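# Place blue-taped flask into a free shaker clamp

## Task

Put the flask with the blue tape into an empty clamp on the shaker so that its base sits fully down in the clamp and the clamp's spring ring encircles its conical body. Do not grip it firmly, bear down hard on its rim, or rip the foil covering its opening. At the end every other flask must still be seated. Do not deform any clamp legs or pry spring rings loose, do not strike any flask hard, and do not let any flask drop more than a few centimetres; any such breach means failure.

## Robot and tools

Robot: two UR7e arms, left_arm and right_arm, each carrying a Robotiq 140 two-finger gripper whose fingers can fold at a hinge. A grip on the outer quarter of the pads (near the tips) holds at the force asked for; a grip deeper toward the palm lets the fingers wrap, so thin parts may slip and wide ones get squeezed harder than set. Pressing fingertips straight into a surface folds them easily unless the gripper is fully shut.

Frames: the scene frame has its origin at table-top height midway between the arms, +z up, +x out over the table, left_arm toward +y. Actual base positions: left_arm (-0.027, +0.491, +0.013) m, right_arm (+0.044, -0.521, +0.013) m, both nearly unrotated. Every hand pose, velocity and target an arm reports is in that arm's own base frame; fixed cameras and the table use the scene frame. Offsets you send are along the axes of the arm's current Hand target. The gripper's fingers point along its +z and open/close along its y; end_effector_position is the pinch point between closed pads, with fingertips about 33 mm past it (about 9 mm when fully open).

Row layout (used by both execute_actions and move): 18 numbers, left arm first: dx, dy, dz, rx, ry, rz, gripper position, force_limit, speed, then the same nine for the right arm. All are in [-1, 1]. The six pose numbers are an offset from that arm's Hand target (not an absolute pose); 1.0 equals 0.6 m for dx/dy/dz and 180 degrees for rx/ry/rz, which together form one rotation vector. Send six zeros to keep an arm at its Hand target. Gripper position: +1 fully open (140 mm), about -0.8 pads touching, -1 close until blocked. force_limit sets pad force (roughly 14 N at -1 up to 58 N at +1 for a slow close); speed sets finger speed (about 30 mm/s at -1, 250 at +1); faster closes grip harder. Both default to +1. Always resend the gripper numbers you want; a 0 is a real command.

execute_actions(actions, cameras): actions is a list of actions; each action is up to 15 rows, one per 1/30 s step, a short list repeating its last row. Every row counts from the Hand target at that action's start, so repeating an offset keeps moving. An empty list returns images and full state.

move(target, speed, blend, stop_force, zero, blocking, cameras): drives each gripper in a straight line to its offset from the Hand target; target is one row or up to 15 rows, all counted from the same starting Hand targets. speed is in m/s (0.002 to 3.6, default 0.25; turning rate limited to twice that in rad/s), one value or one per target. blend, in metres, rounds corners in a list. stop_force, in newtons (3 to 120), ends an arm's path when its wrist sensor feels that much push against its motion; do not rely on it while the gripper rotates, and omit it when backing off a contact. zero (default true) re-zeros before the move. blocking=false returns early but cannot combine with stop_force. Paths ignore obstacles and the other arm. The result ends with a move: line such as done, off_target, moving, held or fault, plus limits like paced or held.

wait(seconds 0 to 10), stop() to brake a running move, zoom_image(camera, region [x0,y0,x1,y1], at most 504 by 504 px) on the latest image, zero_wrist_force(arm), read_manual(section), finished_scene(scene: the current scene number) to end the scene once the goal holds without the robot.

Cameras: cam_head_left, cam_head_right, cam_high, cam_low, cam_left_wrist, cam_right_wrist, each 896x504.

Results: per arm, end_effector_position (m), quaternion, velocities, Hand target (the last commanded pose after clipping; the gripper may rest short of it, so resend the gap), joint positions/torques, wrist force and torque along the gripper axes, motor temperatures. object_status: 0 moving, 1 blocked while opening, 2 blocked while closing (a grip), 3 reached the command or pads met. position_measured is in counts: 3 open, 230 pads meeting. To grip harder after status 2, raise force_limit and nudge position (e.g. -1 to -0.98).

Limits and hazards: commanded orientation is clipped to 32 degrees from the current one per step. A net external force near 150 N, or wrist torque near 25.7 N m (shoulder/elbow 138 N m), stops the arm for 10 s. The arms are stiff, so aiming even slightly beyond a firm contact can trip a fault; approach slowly with a modest stop_force. Keep the arms from touching each other, avoid moving near an arm's own base, keep nothing off the table, and watch for MOTOR HOT (brakes engage at 85 °C). Handle the flask gently at low force, lower it rather than dropping it, and do not bump the other seated flasks.

Each tool is called after ">>>" as name([rows], argument=value, ...), one row to a line, values as JSON.

## Session

>>> execute_actions(actions=[])

Scene clock: 0.00 s.
left_arm: end_effector_position=(+0.9512, -0.1013, +0.3088) position_measured=3 object_status=3 end_effector_quat_wxyz=(-0.049, +0.736, -0.287, +0.612) | right_arm: end_effector_position=(+1.0342, +0.1166, +0.2080) position_measured=3 object_status=3 end_effector_quat_wxyz=(+0.089, +0.871, -0.127, +0.466)
Joint positions: left_arm=[-0.225 -0.845 1.355 -3.401 -1.635 3.61] | right_arm=[0.086 -0.551 0.773 -2.74 -1.917 3.339]
Joint velocities: within noise
Joint torques (N m): no reading
Motor temperatures (°C): left_arm=[32 33 29 37 41 42] | right_arm=[36 24 32 36 38 42]
Wrist force (N): no reading
Wrist torque (N m): no reading
Wrist force, peak (N): no reading
Hand target: left_arm +0.9512, -0.1013, +0.3088; -0.049, +0.736, -0.287, +0.612 | right_arm +1.0342, +0.1166, +0.2080; +0.089, +0.871, -0.127, +0.466
Tool commands: left_gripper/position=+1.0 left_gripper/force_limit=+1.0 left_gripper/speed=+1.0 right_gripper/position=+1.0 right_gripper/force_limit=+1.0 right_gripper/speed=+1.0

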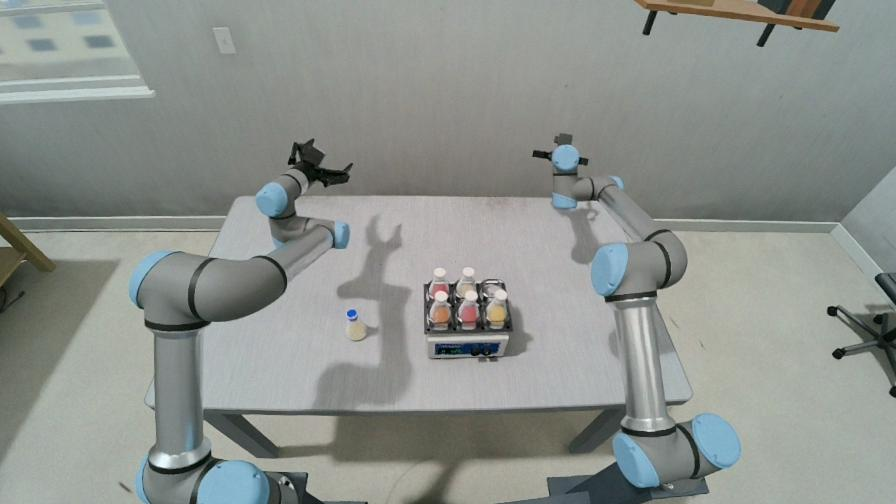

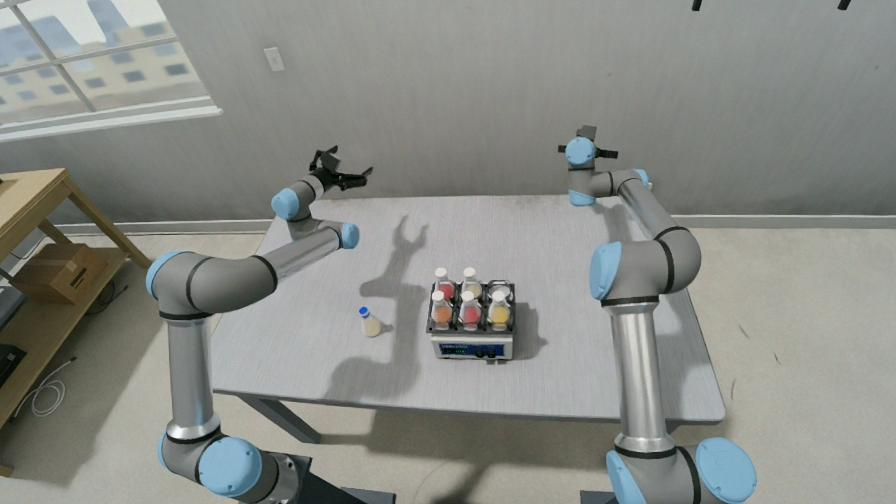

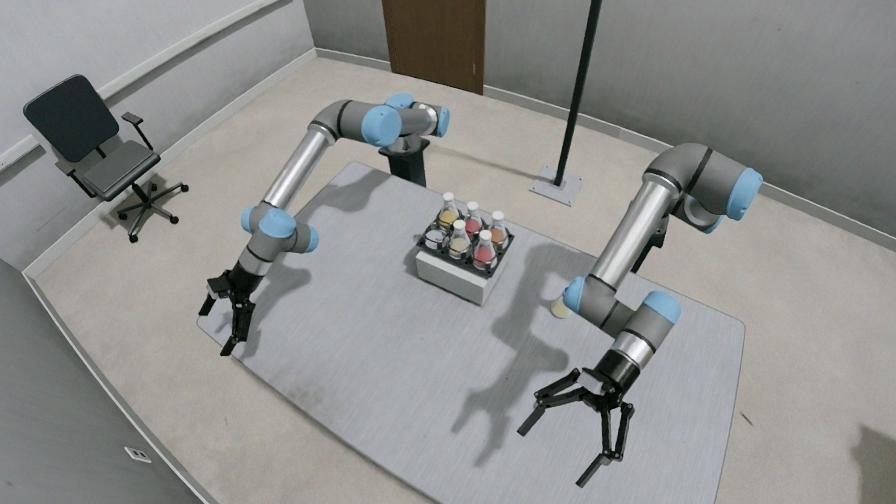

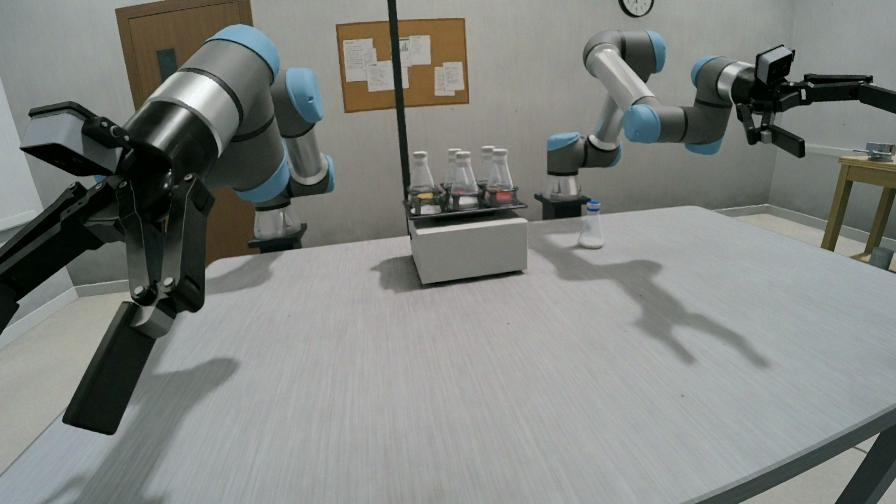

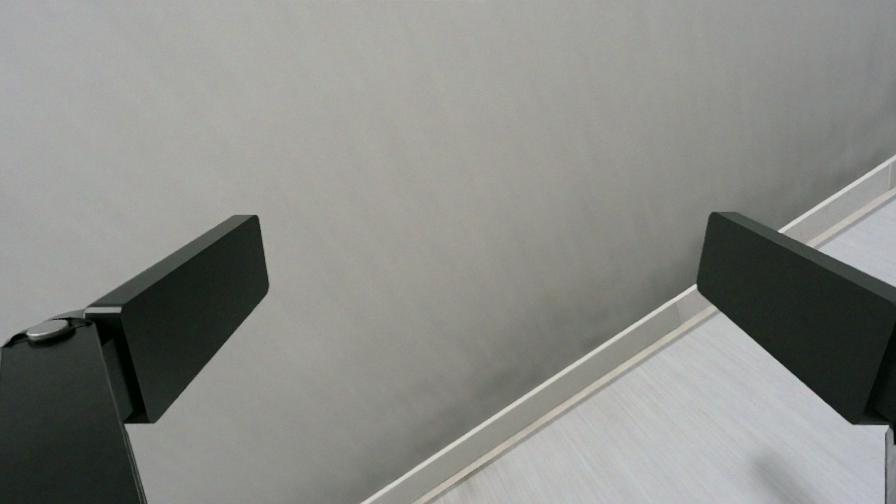

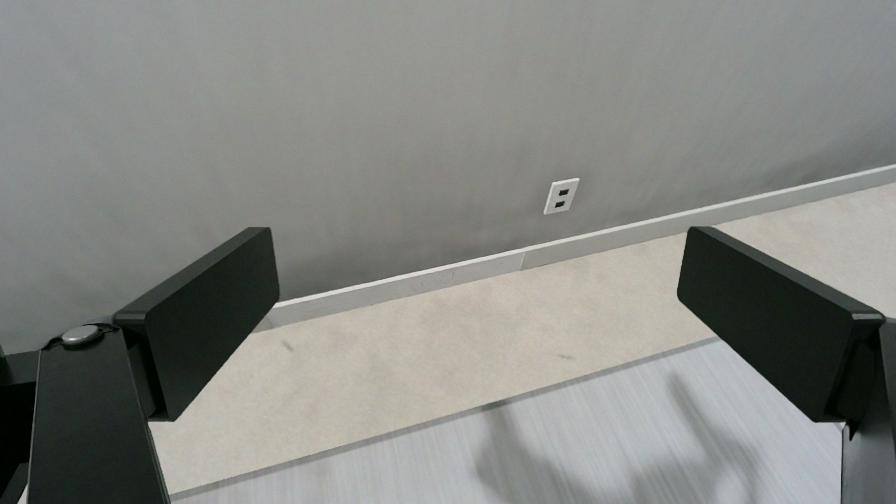

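>>> zoom_image(camera="cam_head_left", region=[320, 250, 540, 370])

>>> zoom_image(camera="cam_high", region=[390, 170, 610, 330])

>>> zoom_image(camera="cam_low", region=[380, 130, 620, 300])

>>> zoom_image(camera="cam_head_right", region=[340, 250, 560, 370])

Scaled by 2.291 from the camera's 896x504 image, which has a finer 1280x720 frame.

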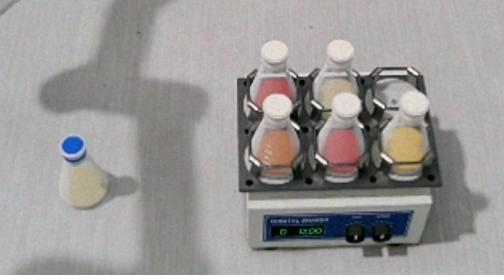

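Scaled by 2.291 from the camera's 896x504 image, which has a finer 1280x720 frame.

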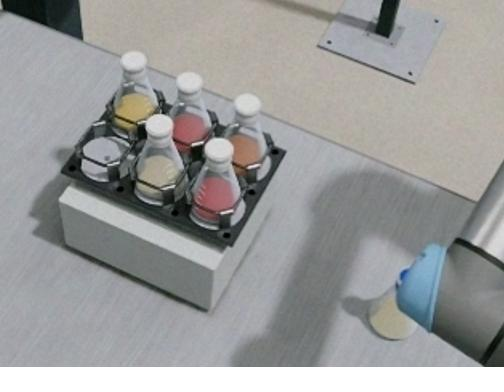

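Scaled by 2.100 from the camera's 896x504 image, which has a finer 1280x720 frame.

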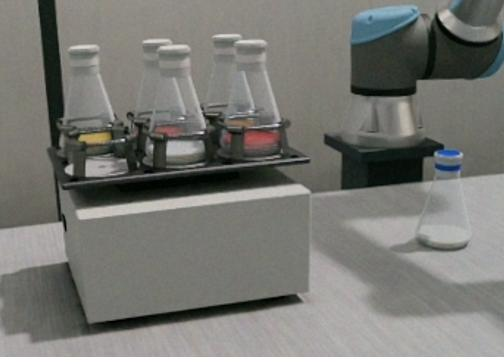

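Scaled by 2.291 from the camera's 896x504 image, which has a finer 1280x720 frame.

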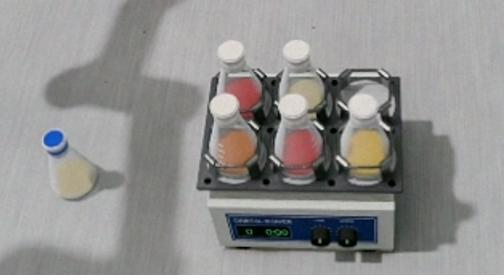

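>>> move(target=[0.286,0.305,-0.808,-0.034,-0.428,-0.2005,1,-1,-1,0,0,0,0,0,0,1,1,1], cameras=["cam_left_wrist","cam_head_left","cam_low"])

Scene clock: 55.07 s.
left_arm: end_effector_position=(+0.4501, -0.2013, +0.5006) position_measured=3 object_status=3 end_effector_quat_wxyz=(-0.001, +1.000, +0.000, +0.000) | right_arm: end_effector_position=(+1.0342, +0.1166, +0.2080) position_measured=3 object_status=3 end_effector_quat_wxyz=(+0.089, +0.871, -0.127, +0.466)
Joint positions: left_arm=[-0.695 -1.438 0.817 -0.949 -1.57 2.446] | right_arm=[0.086 -0.551 0.773 -2.74 -1.917 3.339]
Joint torques (N m): left_arm=[5.37 -39.75 -20.3 -1.34 -0.49 0.61] | right_arm=[-0.89 -59.03 -26.34 -3.47 -0.39 -0.08]
Wrist force (N): left_arm=[1.8 0.2 -2.6] | right_arm=[0.0 0.1 -0.3]
Wrist torque (N m): left_arm=[-0.09 -0.80 -0.07] | right_arm=[0.01 -0.02 -0.01]
Wrist force, peak (N): left_arm=[0.3 0.6 -3.6] | right_arm=[0.3 0.0 -0.3]
Hand target: left_arm +0.4500, -0.2012, +0.5007; -0.001, +1.000, +0.000, +0.000 | right_arm +1.0342, +0.1166, +0.2080; +0.089, +0.871, -0.127, +0.466
Off the commanded pose: left_arm 0.000 m, 0 deg | right_arm 0.000 m, 0 deg.
move: done
Images, in order (width x height): cam_head_left 896x504, cam_low 896x504, cam_left_wrist 896x504.

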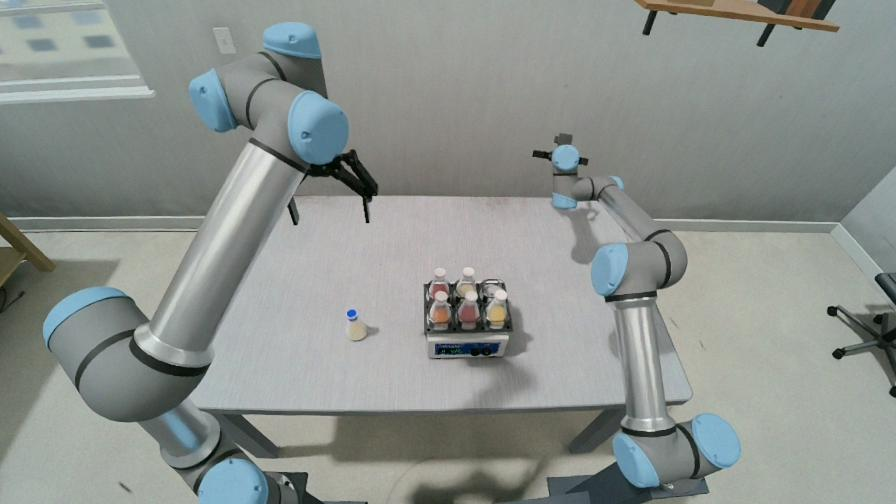

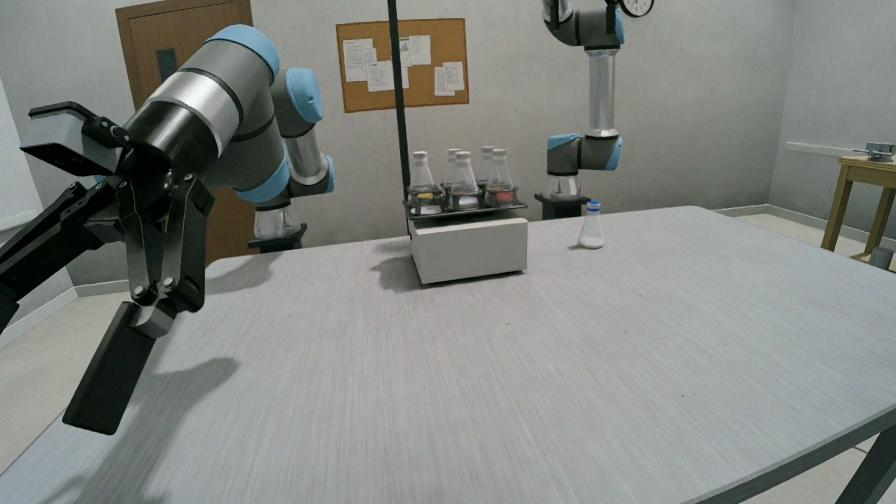

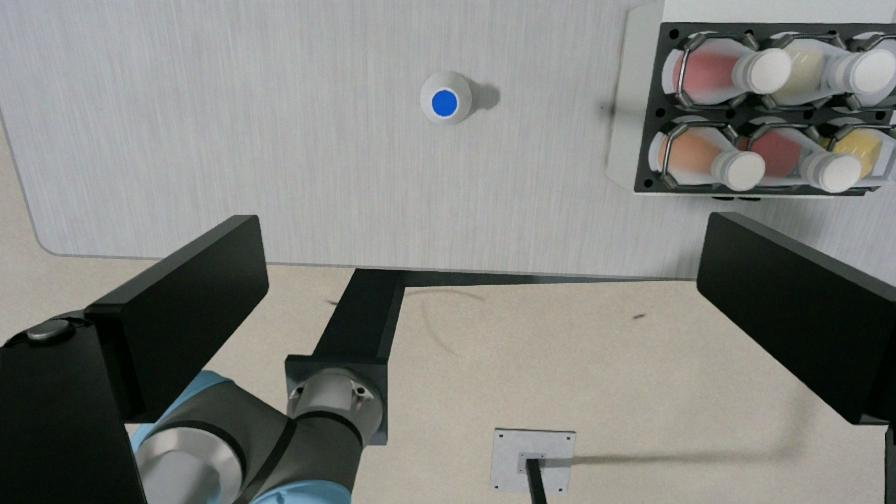

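>>> zoom_image(camera="cam_low", region=[565, 190, 625, 260])

>>> zoom_image(camera="cam_left_wrist", region=[600, 0, 896, 200])

>>> zoom_image(camera="cam_low", region=[400, 140, 540, 220])

Scaled by 7.200 from the camera's 896x504 image, which has a finer 1280x720 frame.

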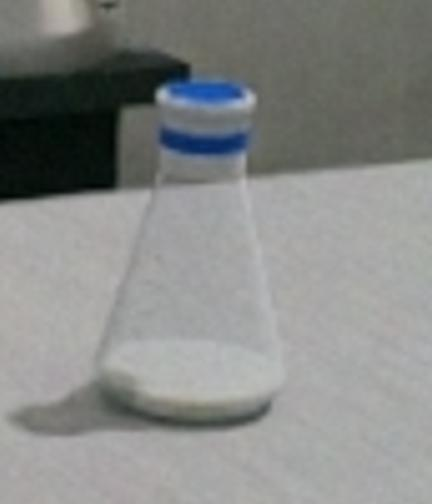

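Scaled by 1.703 from the camera's 896x504 image, which has a finer 1280x720 frame.

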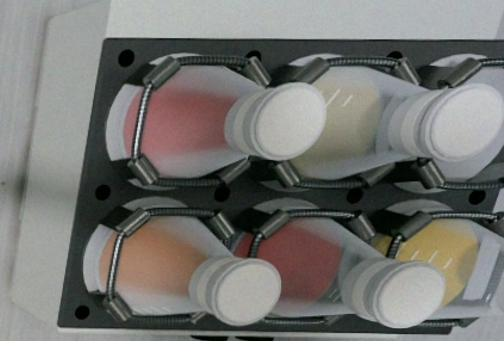

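Scaled by 3.600 from the camera's 896x504 image, which has a finer 1280x720 frame.

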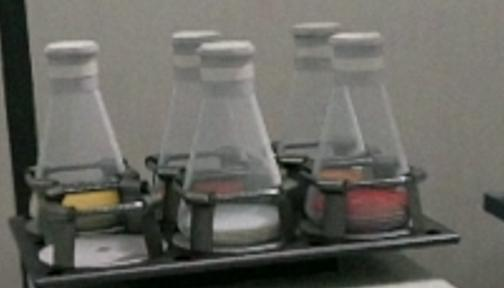

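>>> move(target=[0.268,0,0.548,0,-0.194,0,1,-1,-1,0,0,0,0,0,0,1,1,1], cameras=["cam_left_wrist"])

>>> zoom_image(camera="cam_left_wrist", region=[300, 60, 600, 360])

Scene clock: 119.47 s.
left_arm: end_effector_position=(+0.6107, -0.2005, +0.1719) position_measured=3 object_status=3 end_effector_quat_wxyz=(-0.001, +0.954, +0.001, -0.300) | right_arm: end_effector_position=(+1.0342, +0.1166, +0.2080) position_measured=3 object_status=3 end_effector_quat_wxyz=(+0.089, +0.871, -0.127, +0.466)
Joint positions: left_arm=[-0.414 -0.681 0.552 -0.872 -1.802 2.795] | right_arm=[0.086 -0.551 0.773 -2.74 -1.917 3.339]
Joint torques (N m): left_arm=[-3.97 -50.68 -23.71 -2.8 0.88 -2.01] | right_arm=[0.16 -60.48 -26.47 -3.19 -0.27 -0.04]
Wrist force (N): left_arm=[1.4 0.1 -2.7] | right_arm=[0.0 0.0 -0.1]
Wrist torque (N m): left_arm=[-0.07 -0.99 0.07] | right_arm=[-0.01 -0.03 -0.01]
Wrist force, peak (N): left_arm=[5.8 -0.2 -0.8] | right_arm=[0.0 -0.4 -0.1]
Hand target: left_arm +0.6107, -0.2005, +0.1718; -0.001, +0.954, +0.001, -0.300 | right_arm +1.0342, +0.1166, +0.2080; +0.089, +0.871, -0.127, +0.466
Off the commanded pose: left_arm 0.000 m, 0 deg | right_arm 0.000 m, 0 deg.
move: done
Images, in order (width x height): cam_left_wrist 896x504.

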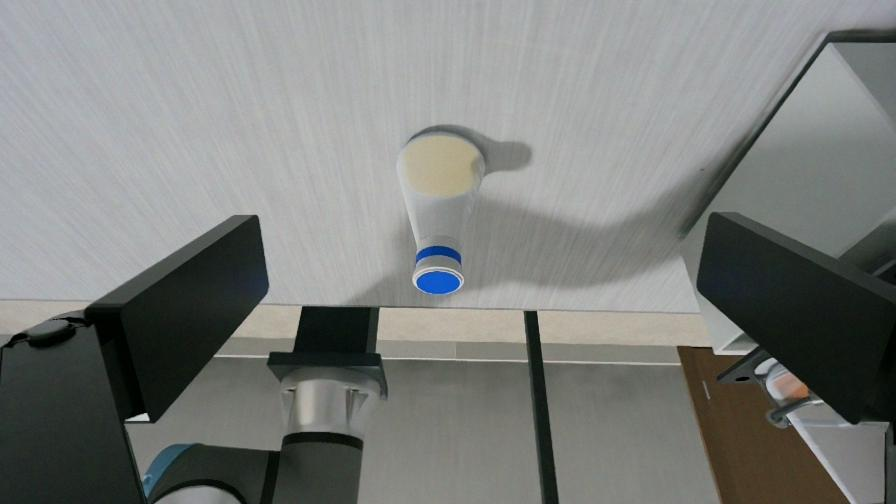

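Scaled by 1.680 from the camera's 896x504 image, which has a finer 1280x720 frame.

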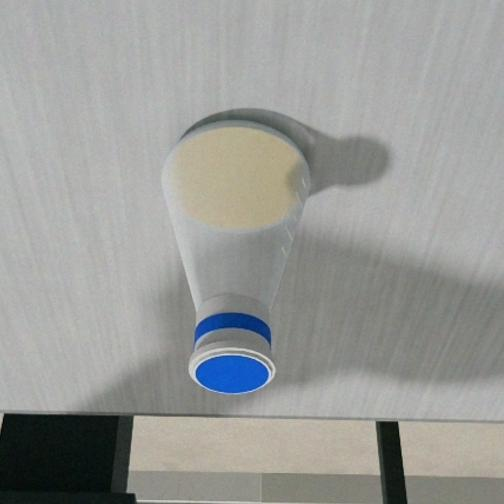

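>>> move([
  [-0.152,0,-0.362,0,0,0,1,-1,-1,0.334,0.015,-0.22,0,0,0,1,-1,-1],
  [-0.357,-0.833,-0.218,0,0,0,1,-1,-1,-0.046,-0.284,-0.816,0.286,-0.027,-0.2,1,-1,-1],
], blend=0.05, cameras=["cam_high","cam_right_wrist"])

Scene clock: 306.27 s.
left_arm: end_effector_position=(+0.5084, +0.2983, +0.4013) position_measured=3 object_status=3 end_effector_quat_wxyz=(-0.048, +0.972, -0.014, -0.230) | right_arm: end_effector_position=(+0.6849, +0.4163, +0.4482) position_measured=3 object_status=3 end_effector_quat_wxyz=(-0.162, +0.837, +0.347, +0.390)
Joint positions: left_arm=[0.2 -0.769 0.035 -0.4 -1.384 3.33] | right_arm=[0.212 -1.347 1.344 -2.354 -1.141 2.749]
Joint torques (N m): left_arm=[6.43 -43.02 -8.5 -0.64 -1.31 -0.65] | right_arm=[-5.4 -21.52 -37.92 -5.23 -0.45 0.43]
Wrist force (N): left_arm=[1.4 0.1 -2.8] | right_arm=[-0.4 0.3 0.0]
Wrist torque (N m): left_arm=[-0.05 -0.94 0.09] | right_arm=[0.13 0.11 -0.13]
Wrist force, peak (N): left_arm=[2.0 1.0 -4.1] | right_arm=[-3.3 -0.2 1.9]
Hand target: left_arm +0.5096, +0.2988, +0.4026; -0.001, +0.954, +0.001, -0.300 | right_arm +0.6850, +0.4163, +0.4482; -0.162, +0.837, +0.347, +0.390
Off the commanded pose: left_arm 0.002 m, 10 deg | right_arm 0.000 m, 0 deg.
elbow stopped short (left arm): the move would have taken joint 3 (elbow) straighter than the controller allows.
move: off_target (left_arm)
Images, in order (width x height): cam_high 896x504, cam_right_wrist 896x504.

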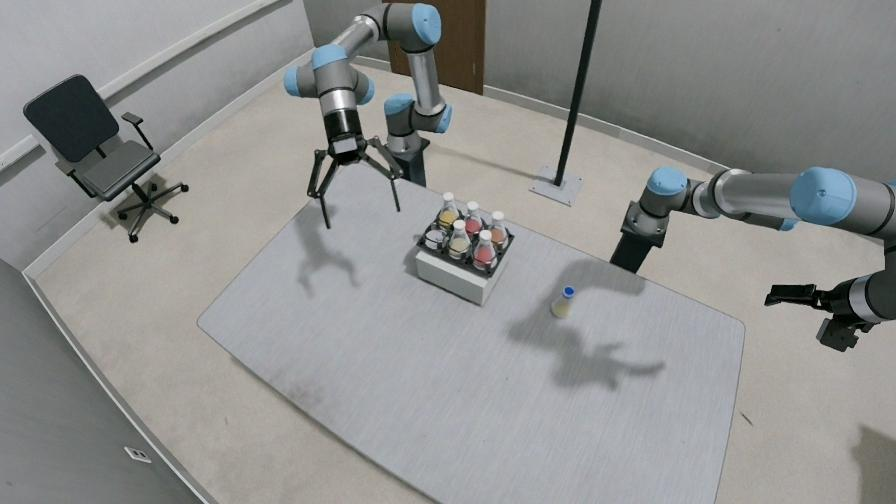

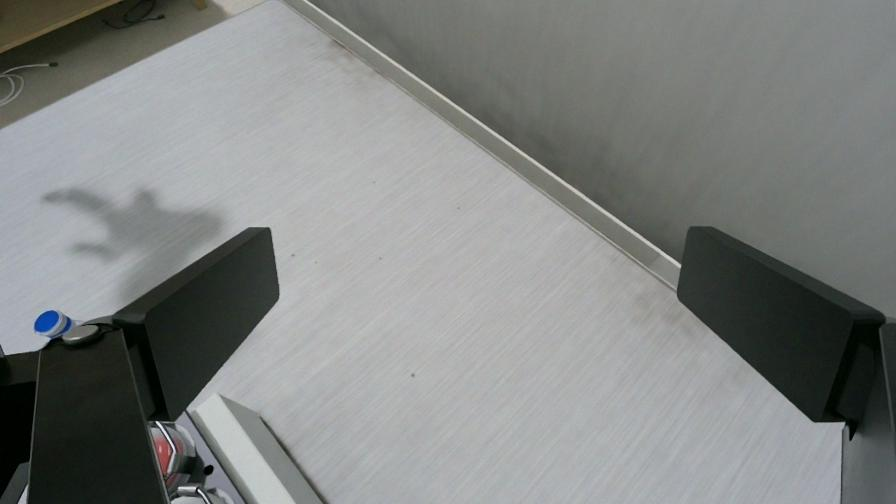

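>>> move(target=[0,0,0,0,0,0,1,-1,-1,-0.121,-0.794,-0.015,0,0,0,1,-1,-1], cameras=["cam_high","cam_right_wrist"])

>>> zoom_image(camera="cam_right_wrist", region=[300, 100, 600, 400])

Scene clock: 318.57 s.
left_arm: end_effector_position=(+0.5084, +0.2983, +0.4013) position_measured=3 object_status=3 end_effector_quat_wxyz=(-0.047, +0.972, -0.014, -0.230) | right_arm: end_effector_position=(+0.3101, +0.7151, +0.3990) position_measured=3 object_status=3 end_effector_quat_wxyz=(-0.162, +0.837, +0.347, +0.390)
Joint positions: left_arm=[0.201 -0.769 0.035 -0.4 -1.384 3.33] | right_arm=[1.078 -1.347 1.483 -2.557 -1.792 3.334]
Joint torques (N m): left_arm=[6.44 -63.98 -9.16 -3.79 -1.45 0.34] | right_arm=[4.74 -42.12 -16.4 -5.63 1.04 -0.69]
Wrist force (N): left_arm=[1.5 0.2 -2.7] | right_arm=[-0.3 0.4 0.3]
Wrist torque (N m): left_arm=[-0.02 -0.95 0.09] | right_arm=[0.13 0.09 0.00]
Wrist force, peak (N): left_arm=[1.7 0.1 -3.1] | right_arm=[0.7 3.7 -0.3]
Hand target: left_arm +0.5096, +0.2988, +0.4026; -0.001, +0.954, +0.001, -0.300 | right_arm +0.3100, +0.7151, +0.3990; -0.162, +0.837, +0.347, +0.390
Off the commanded pose: left_arm 0.002 m, 10 deg | right_arm 0.000 m, 0 deg.
elbow stopped short (left arm): the move would have taken joint 3 (elbow) straighter than the controller allows.
move: off_target (left_arm)
Images, in order (width x height): cam_high 896x504, cam_right_wrist 896x504.

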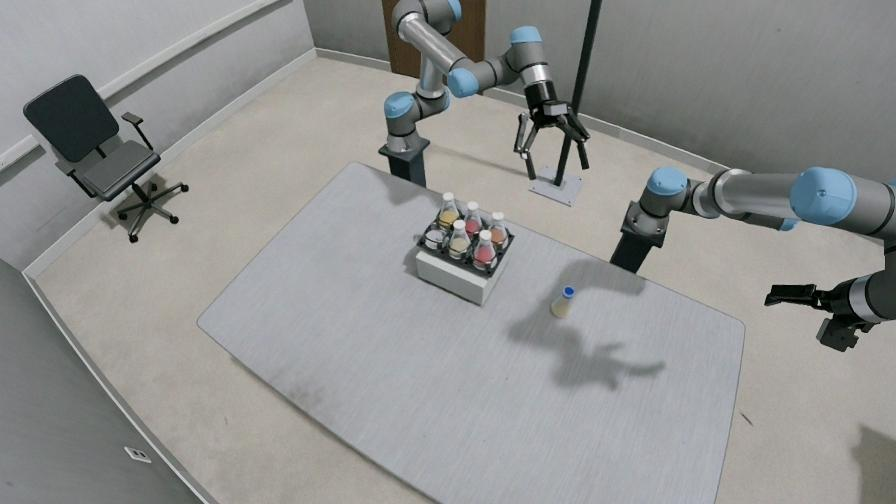

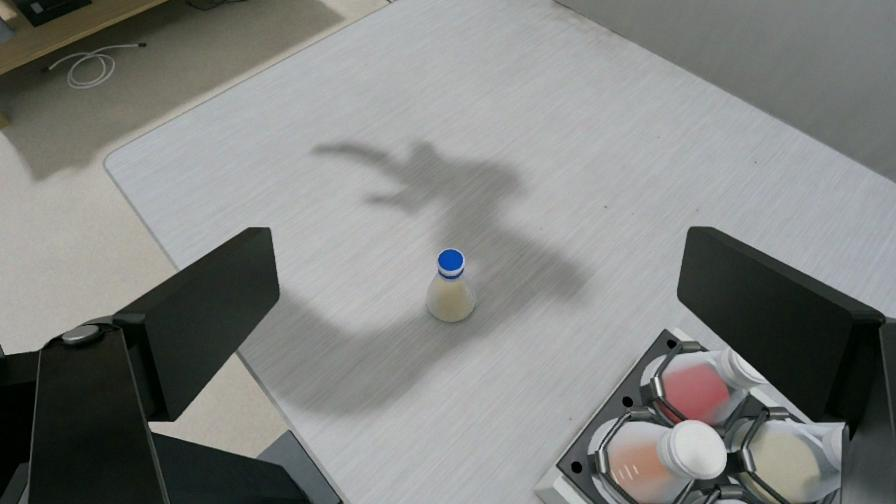

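Scaled by 1.680 from the camera's 896x504 image, which has a finer 1280x720 frame.

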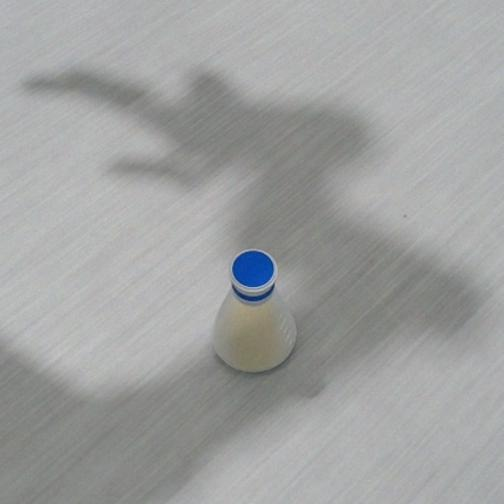

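>>> move(target=[0,0,0,0,0,0,1,-1,-1,-0.240,-0.006,0.345,0,0,0,-0.1,-1,-0.5], cameras=["cam_high","cam_right_wrist","cam_head_left"])

>>> zoom_image(camera="cam_right_wrist", region=[300, 160, 600, 460])

Scene clock: 341.43 s.
left_arm: end_effector_position=(+0.5084, +0.2983, +0.4013) position_measured=3 object_status=3 end_effector_quat_wxyz=(-0.047, +0.972, -0.014, -0.230) | right_arm: end_effector_position=(+0.3539, +0.7646, +0.1558) position_measured=141 object_status=3 end_effector_quat_wxyz=(-0.162, +0.837, +0.347, +0.390)
Joint positions: left_arm=[0.201 -0.769 0.035 -0.4 -1.384 3.33] | right_arm=[1.053 -0.992 1.644 -3.077 -1.774 3.317]
Joint torques (N m): left_arm=[7.54 -64.74 -10.89 -4.02 -1.45 -1.73] | right_arm=[7.06 -36.82 -16.01 -4.56 -1.83 0.4]
Wrist force (N): left_arm=[1.6 0.0 -2.7] | right_arm=[-0.1 -0.3 0.1]
Wrist torque (N m): left_arm=[-0.08 -0.98 0.08] | right_arm=[0.01 -0.03 0.00]
Wrist force, peak (N): left_arm=[1.8 0.1 -3.0] | right_arm=[-2.2 -0.2 2.7]
Hand target: left_arm +0.5096, +0.2988, +0.4026; -0.001, +0.954, +0.001, -0.300 | right_arm +0.3538, +0.7646, +0.1557; -0.162, +0.837, +0.347, +0.390
Off the commanded pose: left_arm 0.002 m, 10 deg | right_arm 0.000 m, 0 deg.
elbow stopped short (left arm): the move would have taken joint 3 (elbow) straighter than the controller allows.
move: off_target (left_arm)
Images, in order (width x height): cam_head_left 896x504, cam_high 896x504, cam_right_wrist 896x504.

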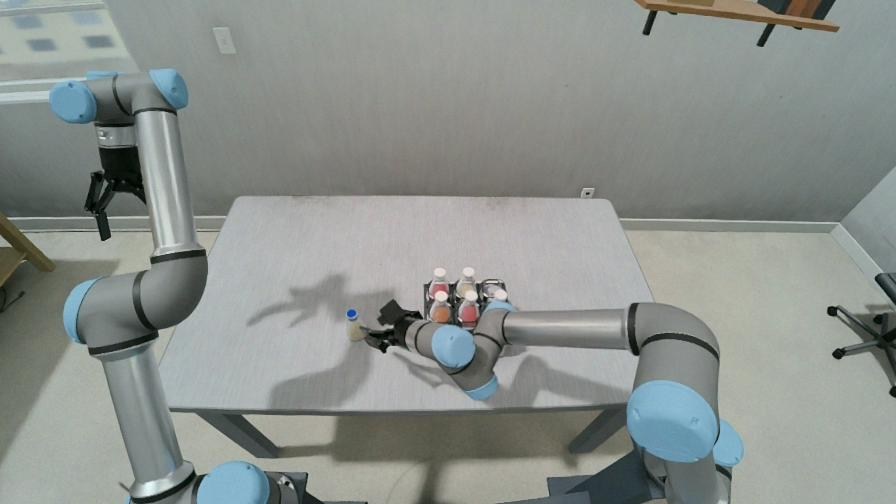

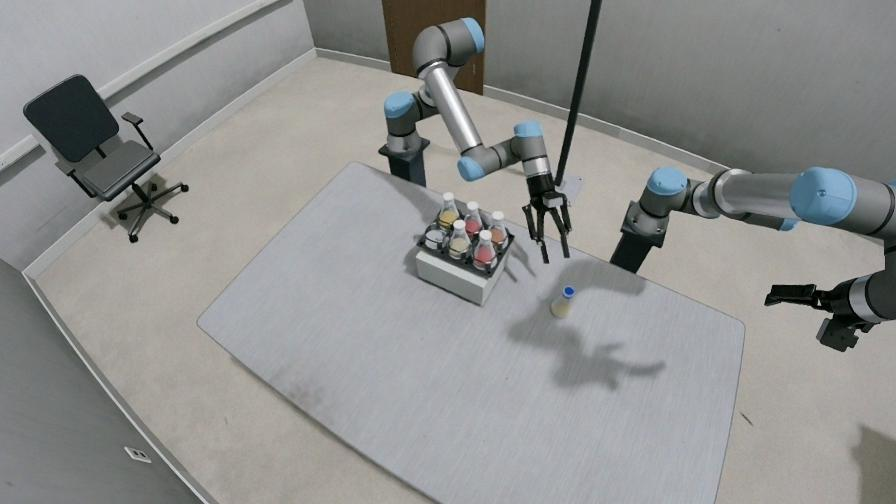

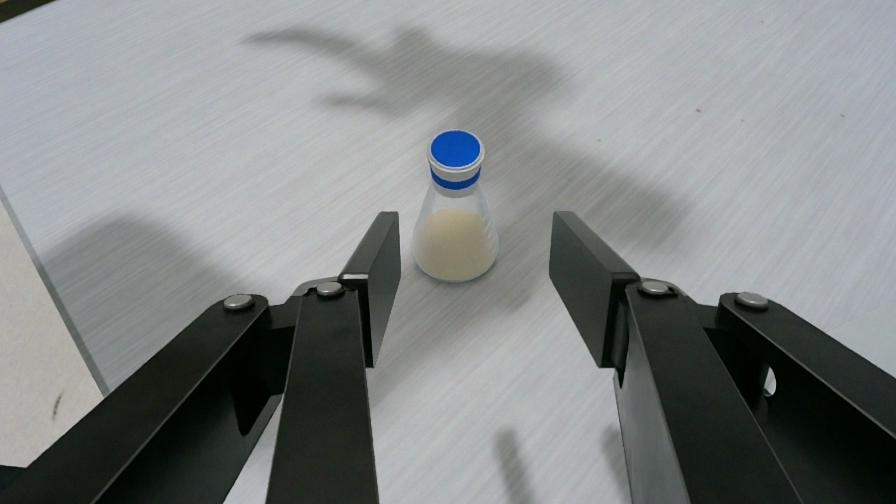

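Scaled by 1.680 from the camera's 896x504 image, which has a finer 1280x720 frame.

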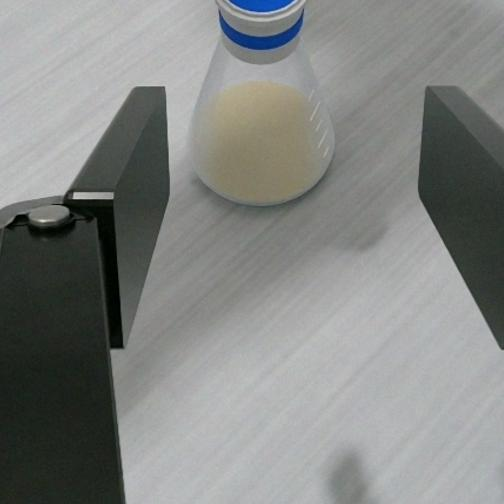

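>>> move(target=[0,0,0,0,0,0,1,-1,-1,-0.001,-0.004,0.166,0,0,0,-0.1,-1,-0.5], speed=0.1, cameras=["cam_right_wrist","cam_low"])

>>> zoom_image(camera="cam_right_wrist", region=[360, 120, 560, 320])

>>> zoom_image(camera="cam_low", region=[540, 160, 660, 260])

Scene clock: 367.43 s.
left_arm: end_effector_position=(+0.5084, +0.2983, +0.4013) position_measured=3 object_status=3 end_effector_quat_wxyz=(-0.047, +0.972, -0.014, -0.230) | right_arm: end_effector_position=(+0.4058, +0.8200, +0.0911) position_measured=141 object_status=3 end_effector_quat_wxyz=(-0.162, +0.837, +0.347, +0.390)
Joint positions: left_arm=[0.201 -0.769 0.035 -0.4 -1.384 3.33] | right_arm=[1.027 -0.767 1.43 -3.093 -1.754 3.3]
Joint torques (N m): left_arm=[6.63 -64.27 -11.25 -3.91 -1.28 -1.93] | right_arm=[5.83 -55.65 -15.37 -3.83 -2.24 1.51]
Wrist force (N): left_arm=[1.5 0.4 -2.6] | right_arm=[-0.1 -0.2 0.5]
Wrist torque (N m): left_arm=[-0.01 -0.95 0.09] | right_arm=[0.05 -0.03 0.01]
Wrist force, peak (N): left_arm=[1.7 0.1 -3.0] | right_arm=[-0.2 -0.2 1.9]
Hand target: left_arm +0.5096, +0.2988, +0.4026; -0.001, +0.954, +0.001, -0.300 | right_arm +0.4057, +0.8200, +0.0912; -0.162, +0.837, +0.347, +0.390
Off the commanded pose: left_arm 0.002 m, 10 deg | right_arm 0.000 m, 0 deg.
elbow stopped short (left arm): the move would have taken joint 3 (elbow) straighter than the controller allows.
move: off_target (left_arm)
Images, in order (width x height): cam_low 896x504, cam_right_wrist 896x504.

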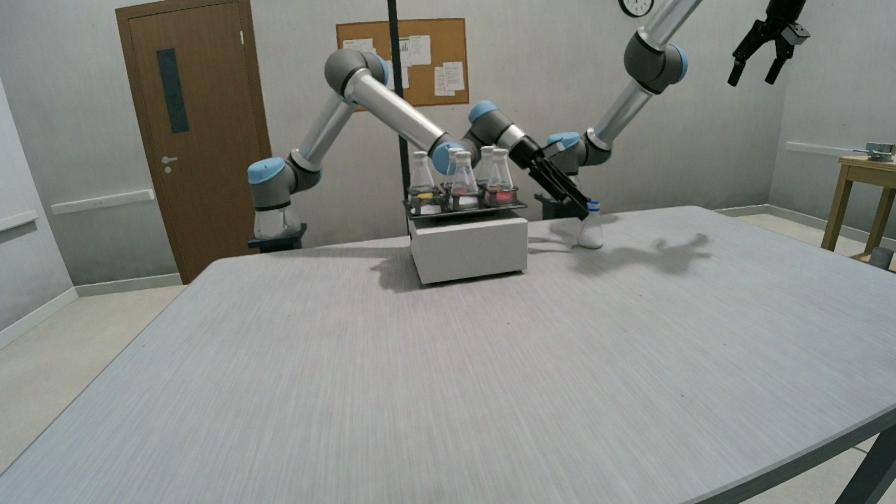

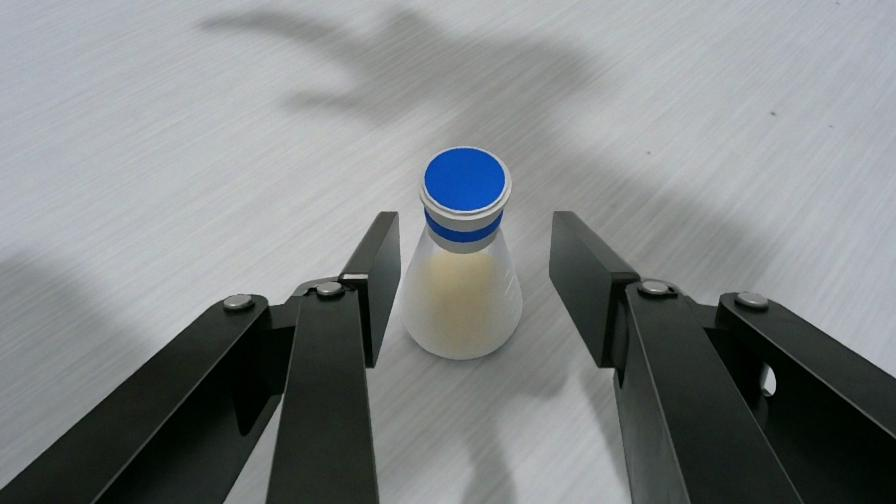

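Scaled by 2.520 from the camera's 896x504 image, which has a finer 1280x720 frame.

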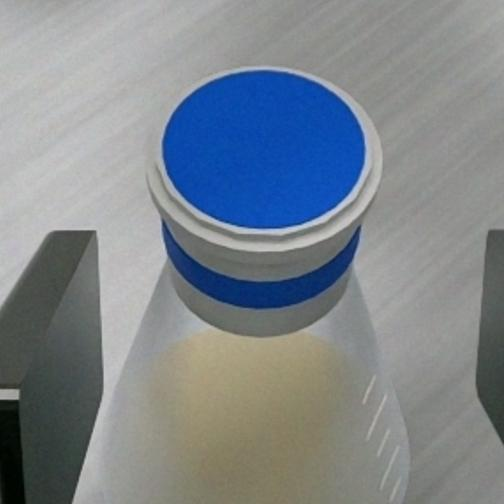

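Scaled by 4.200 from the camera's 896x504 image, which has a finer 1280x720 frame.

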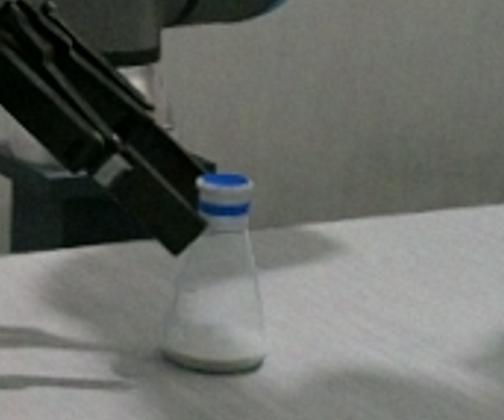

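>>> move(target=[0,0,0,0,0,0,1,-1,-1,0,-0.0055,0,0,0,0,-0.1,-1,-1], speed=0.05)

>>> move(target=[0,0,0,0,0,0,1,-1,-1,0,0,0,0,0,0,-1,-1,-1], cameras=["cam_right_wrist","cam_low"])

>>> zoom_image(camera="cam_right_wrist", region=[360, 120, 560, 320])

>>> zoom_image(camera="cam_low", region=[540, 160, 660, 260])

Scene clock: 407.93 s.
left_arm: end_effector_position=(+0.5084, +0.2983, +0.4013) position_measured=3 object_status=3 end_effector_quat_wxyz=(-0.047, +0.972, -0.014, -0.230) | right_arm: end_effector_position=(+0.4033, +0.8224, +0.0912) position_measured=141 object_status=3 end_effector_quat_wxyz=(-0.162, +0.837, +0.347, +0.390)
Joint positions: left_arm=[0.201 -0.769 0.035 -0.4 -1.384 3.33] | right_arm=[1.032 -0.764 1.425 -3.089 -1.758 3.303]
Joint torques (N m): left_arm=[6.27 -63.8 -13.87 -4.01 -1.21 -2.04] | right_arm=[-0.23 -42.5 -27.33 -2.26 -1.86 1.32]
Wrist force (N): left_arm=[1.5 0.1 -2.8] | right_arm=[-0.2 -0.1 0.3]
Wrist torque (N m): left_arm=[-0.06 -0.95 0.09] | right_arm=[0.06 0.00 -0.15]
Wrist force, peak (N): left_arm=[1.7 0.3 -2.9] | right_arm=[-0.1 -0.4 0.6]
Hand target: left_arm +0.5096, +0.2988, +0.4026; -0.001, +0.954, +0.001, -0.300 | right_arm +0.4034, +0.8224, +0.0912; -0.162, +0.837, +0.347, +0.390
Off the commanded pose: left_arm 0.002 m, 10 deg | right_arm 0.000 m, 0 deg.
elbow stopped short (left arm): the move would have taken joint 3 (elbow) straighter than the controller allows.
move: off_target (left_arm)

Scene clock: 409.13 s.
left_arm: end_effector_position=(+0.5084, +0.2983, +0.4013) position_measured=3 object_status=3 end_effector_quat_wxyz=(-0.047, +0.972, -0.014, -0.230) | right_arm: end_effector_position=(+0.4034, +0.8224, +0.0912) position_measured=188 object_status=2 end_effector_quat_wxyz=(-0.162, +0.837, +0.347, +0.390)
Joint positions: left_arm=[0.201 -0.769 0.035 -0.4 -1.384 3.33] | right_arm=[1.032 -0.764 1.425 -3.089 -1.758 3.303]
Joint torques (N m): left_arm=[5.77 -64.34 -13.14 -3.91 -1.42 -1.84] | right_arm=[-6.45 -49.83 -11.5 -5.05 2.29 -1.86]
Wrist force (N): left_arm=[1.4 0.2 -2.5] | right_arm=[0.5 -0.8 -0.1]
Wrist torque (N m): left_arm=[-0.04 -0.93 0.09] | right_arm=[0.06 -0.03 -0.15]
Wrist force, peak (N): left_arm=[1.8 0.0 -2.9] | right_arm=[1.2 -0.7 -0.2]
Hand target: left_arm +0.5096, +0.2988, +0.4026; -0.001, +0.954, +0.001, -0.300 | right_arm +0.4034, +0.8224, +0.0912; -0.162, +0.837, +0.347, +0.390
Off the commanded pose: left_arm 0.002 m, 10 deg | right_arm 0.000 m, 0 deg.
elbow stopped short (left arm): the move would have taken joint 3 (elbow) straighter than the controller allows.
move: off_target (left_arm)
Images, in order (width x height): cam_low 896x504, cam_right_wrist 896x504.

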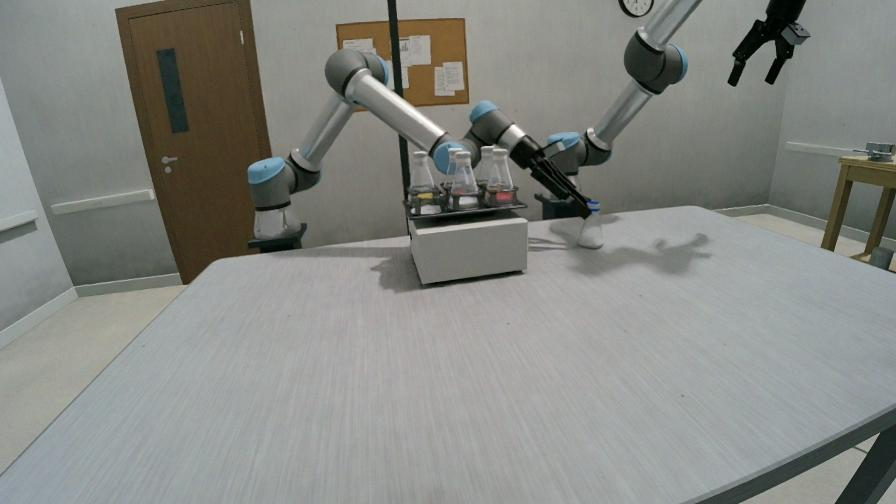

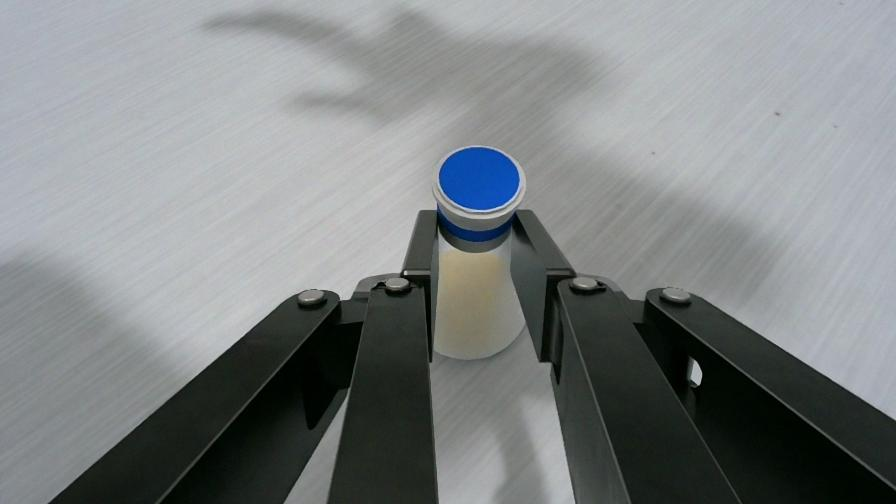

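Scaled by 2.520 from the camera's 896x504 image, which has a finer 1280x720 frame.

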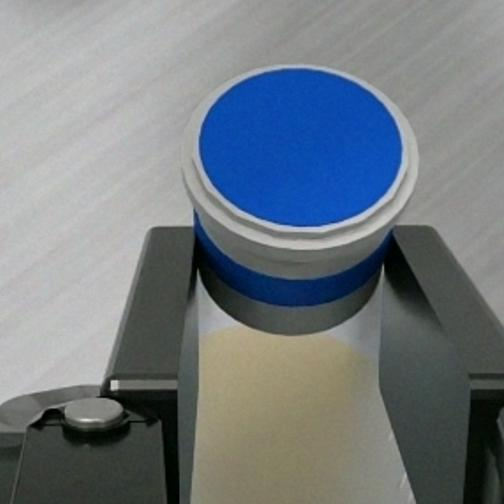

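Scaled by 4.200 from the camera's 896x504 image, which has a finer 1280x720 frame.

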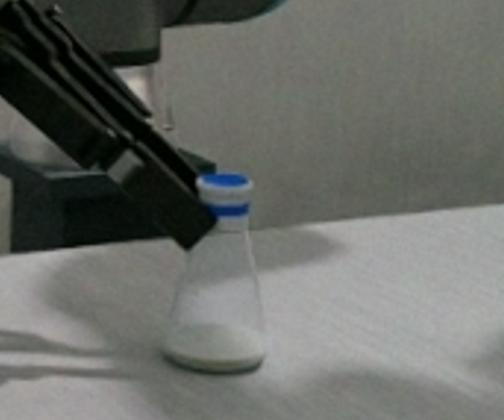

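>>> move([
  [0,0,0,0,0,0,1,-1,-1,0.038,0,-0.032,0,0,0,-1,-1,-1],
  [0,0,0,0,0,0,1,-1,-1,0.409,0,-0.343,0,0,0,-1,-1,-1],
], speed=[0.05,0.2], blend=0.01, cameras=["cam_right_wrist","cam_high"])

Scene clock: 426.13 s.
left_arm: end_effector_position=(+0.5084, +0.2983, +0.4013) position_measured=3 object_status=3 end_effector_quat_wxyz=(-0.047, +0.972, -0.014, -0.230) | right_arm: end_effector_position=(+0.4039, +0.8221, +0.4113) position_measured=188 object_status=2 end_effector_quat_wxyz=(-0.162, +0.837, +0.347, +0.390)
Joint positions: left_arm=[0.201 -0.769 0.035 -0.4 -1.384 3.33] | right_arm=[1.032 -1.015 0.983 -2.397 -1.757 3.302]
Joint torques (N m): left_arm=[4.16 -64.89 -15.3 -3.95 -1.39 -1.96] | right_arm=[5.31 -46.64 -30 -3.3 -2.51 1.83]
Wrist force (N): left_arm=[1.7 0.2 -2.7] | right_arm=[-1.1 -0.3 0.8]
Wrist torque (N m): left_arm=[-0.04 -0.98 0.09] | right_arm=[0.02 0.07 0.01]
Wrist force, peak (N): left_arm=[1.7 0.1 -3.0] | right_arm=[-2.6 -0.2 2.1]
Hand target: left_arm +0.5096, +0.2988, +0.4026; -0.001, +0.954, +0.001, -0.300 | right_arm +0.4038, +0.8221, +0.4114; -0.162, +0.837, +0.347, +0.390
Off the commanded pose: left_arm 0.002 m, 10 deg | right_arm 0.000 m, 0 deg.
elbow stopped short (left arm): the move would have taken joint 3 (elbow) straighter than the controller allows.
move: off_target (left_arm)
Images, in order (width x height): cam_high 896x504, cam_right_wrist 896x504.

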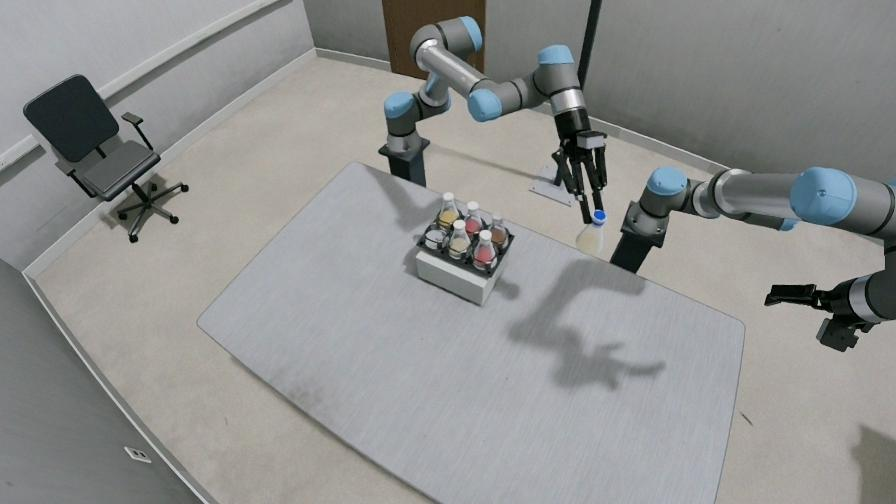

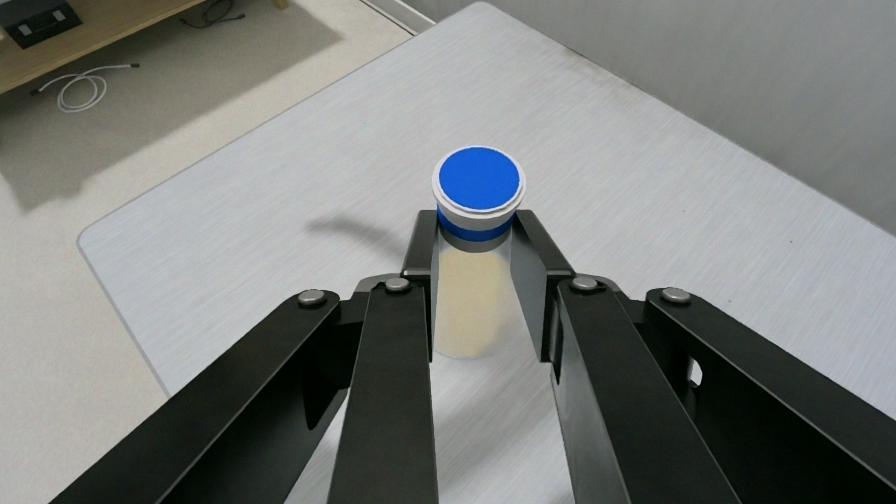

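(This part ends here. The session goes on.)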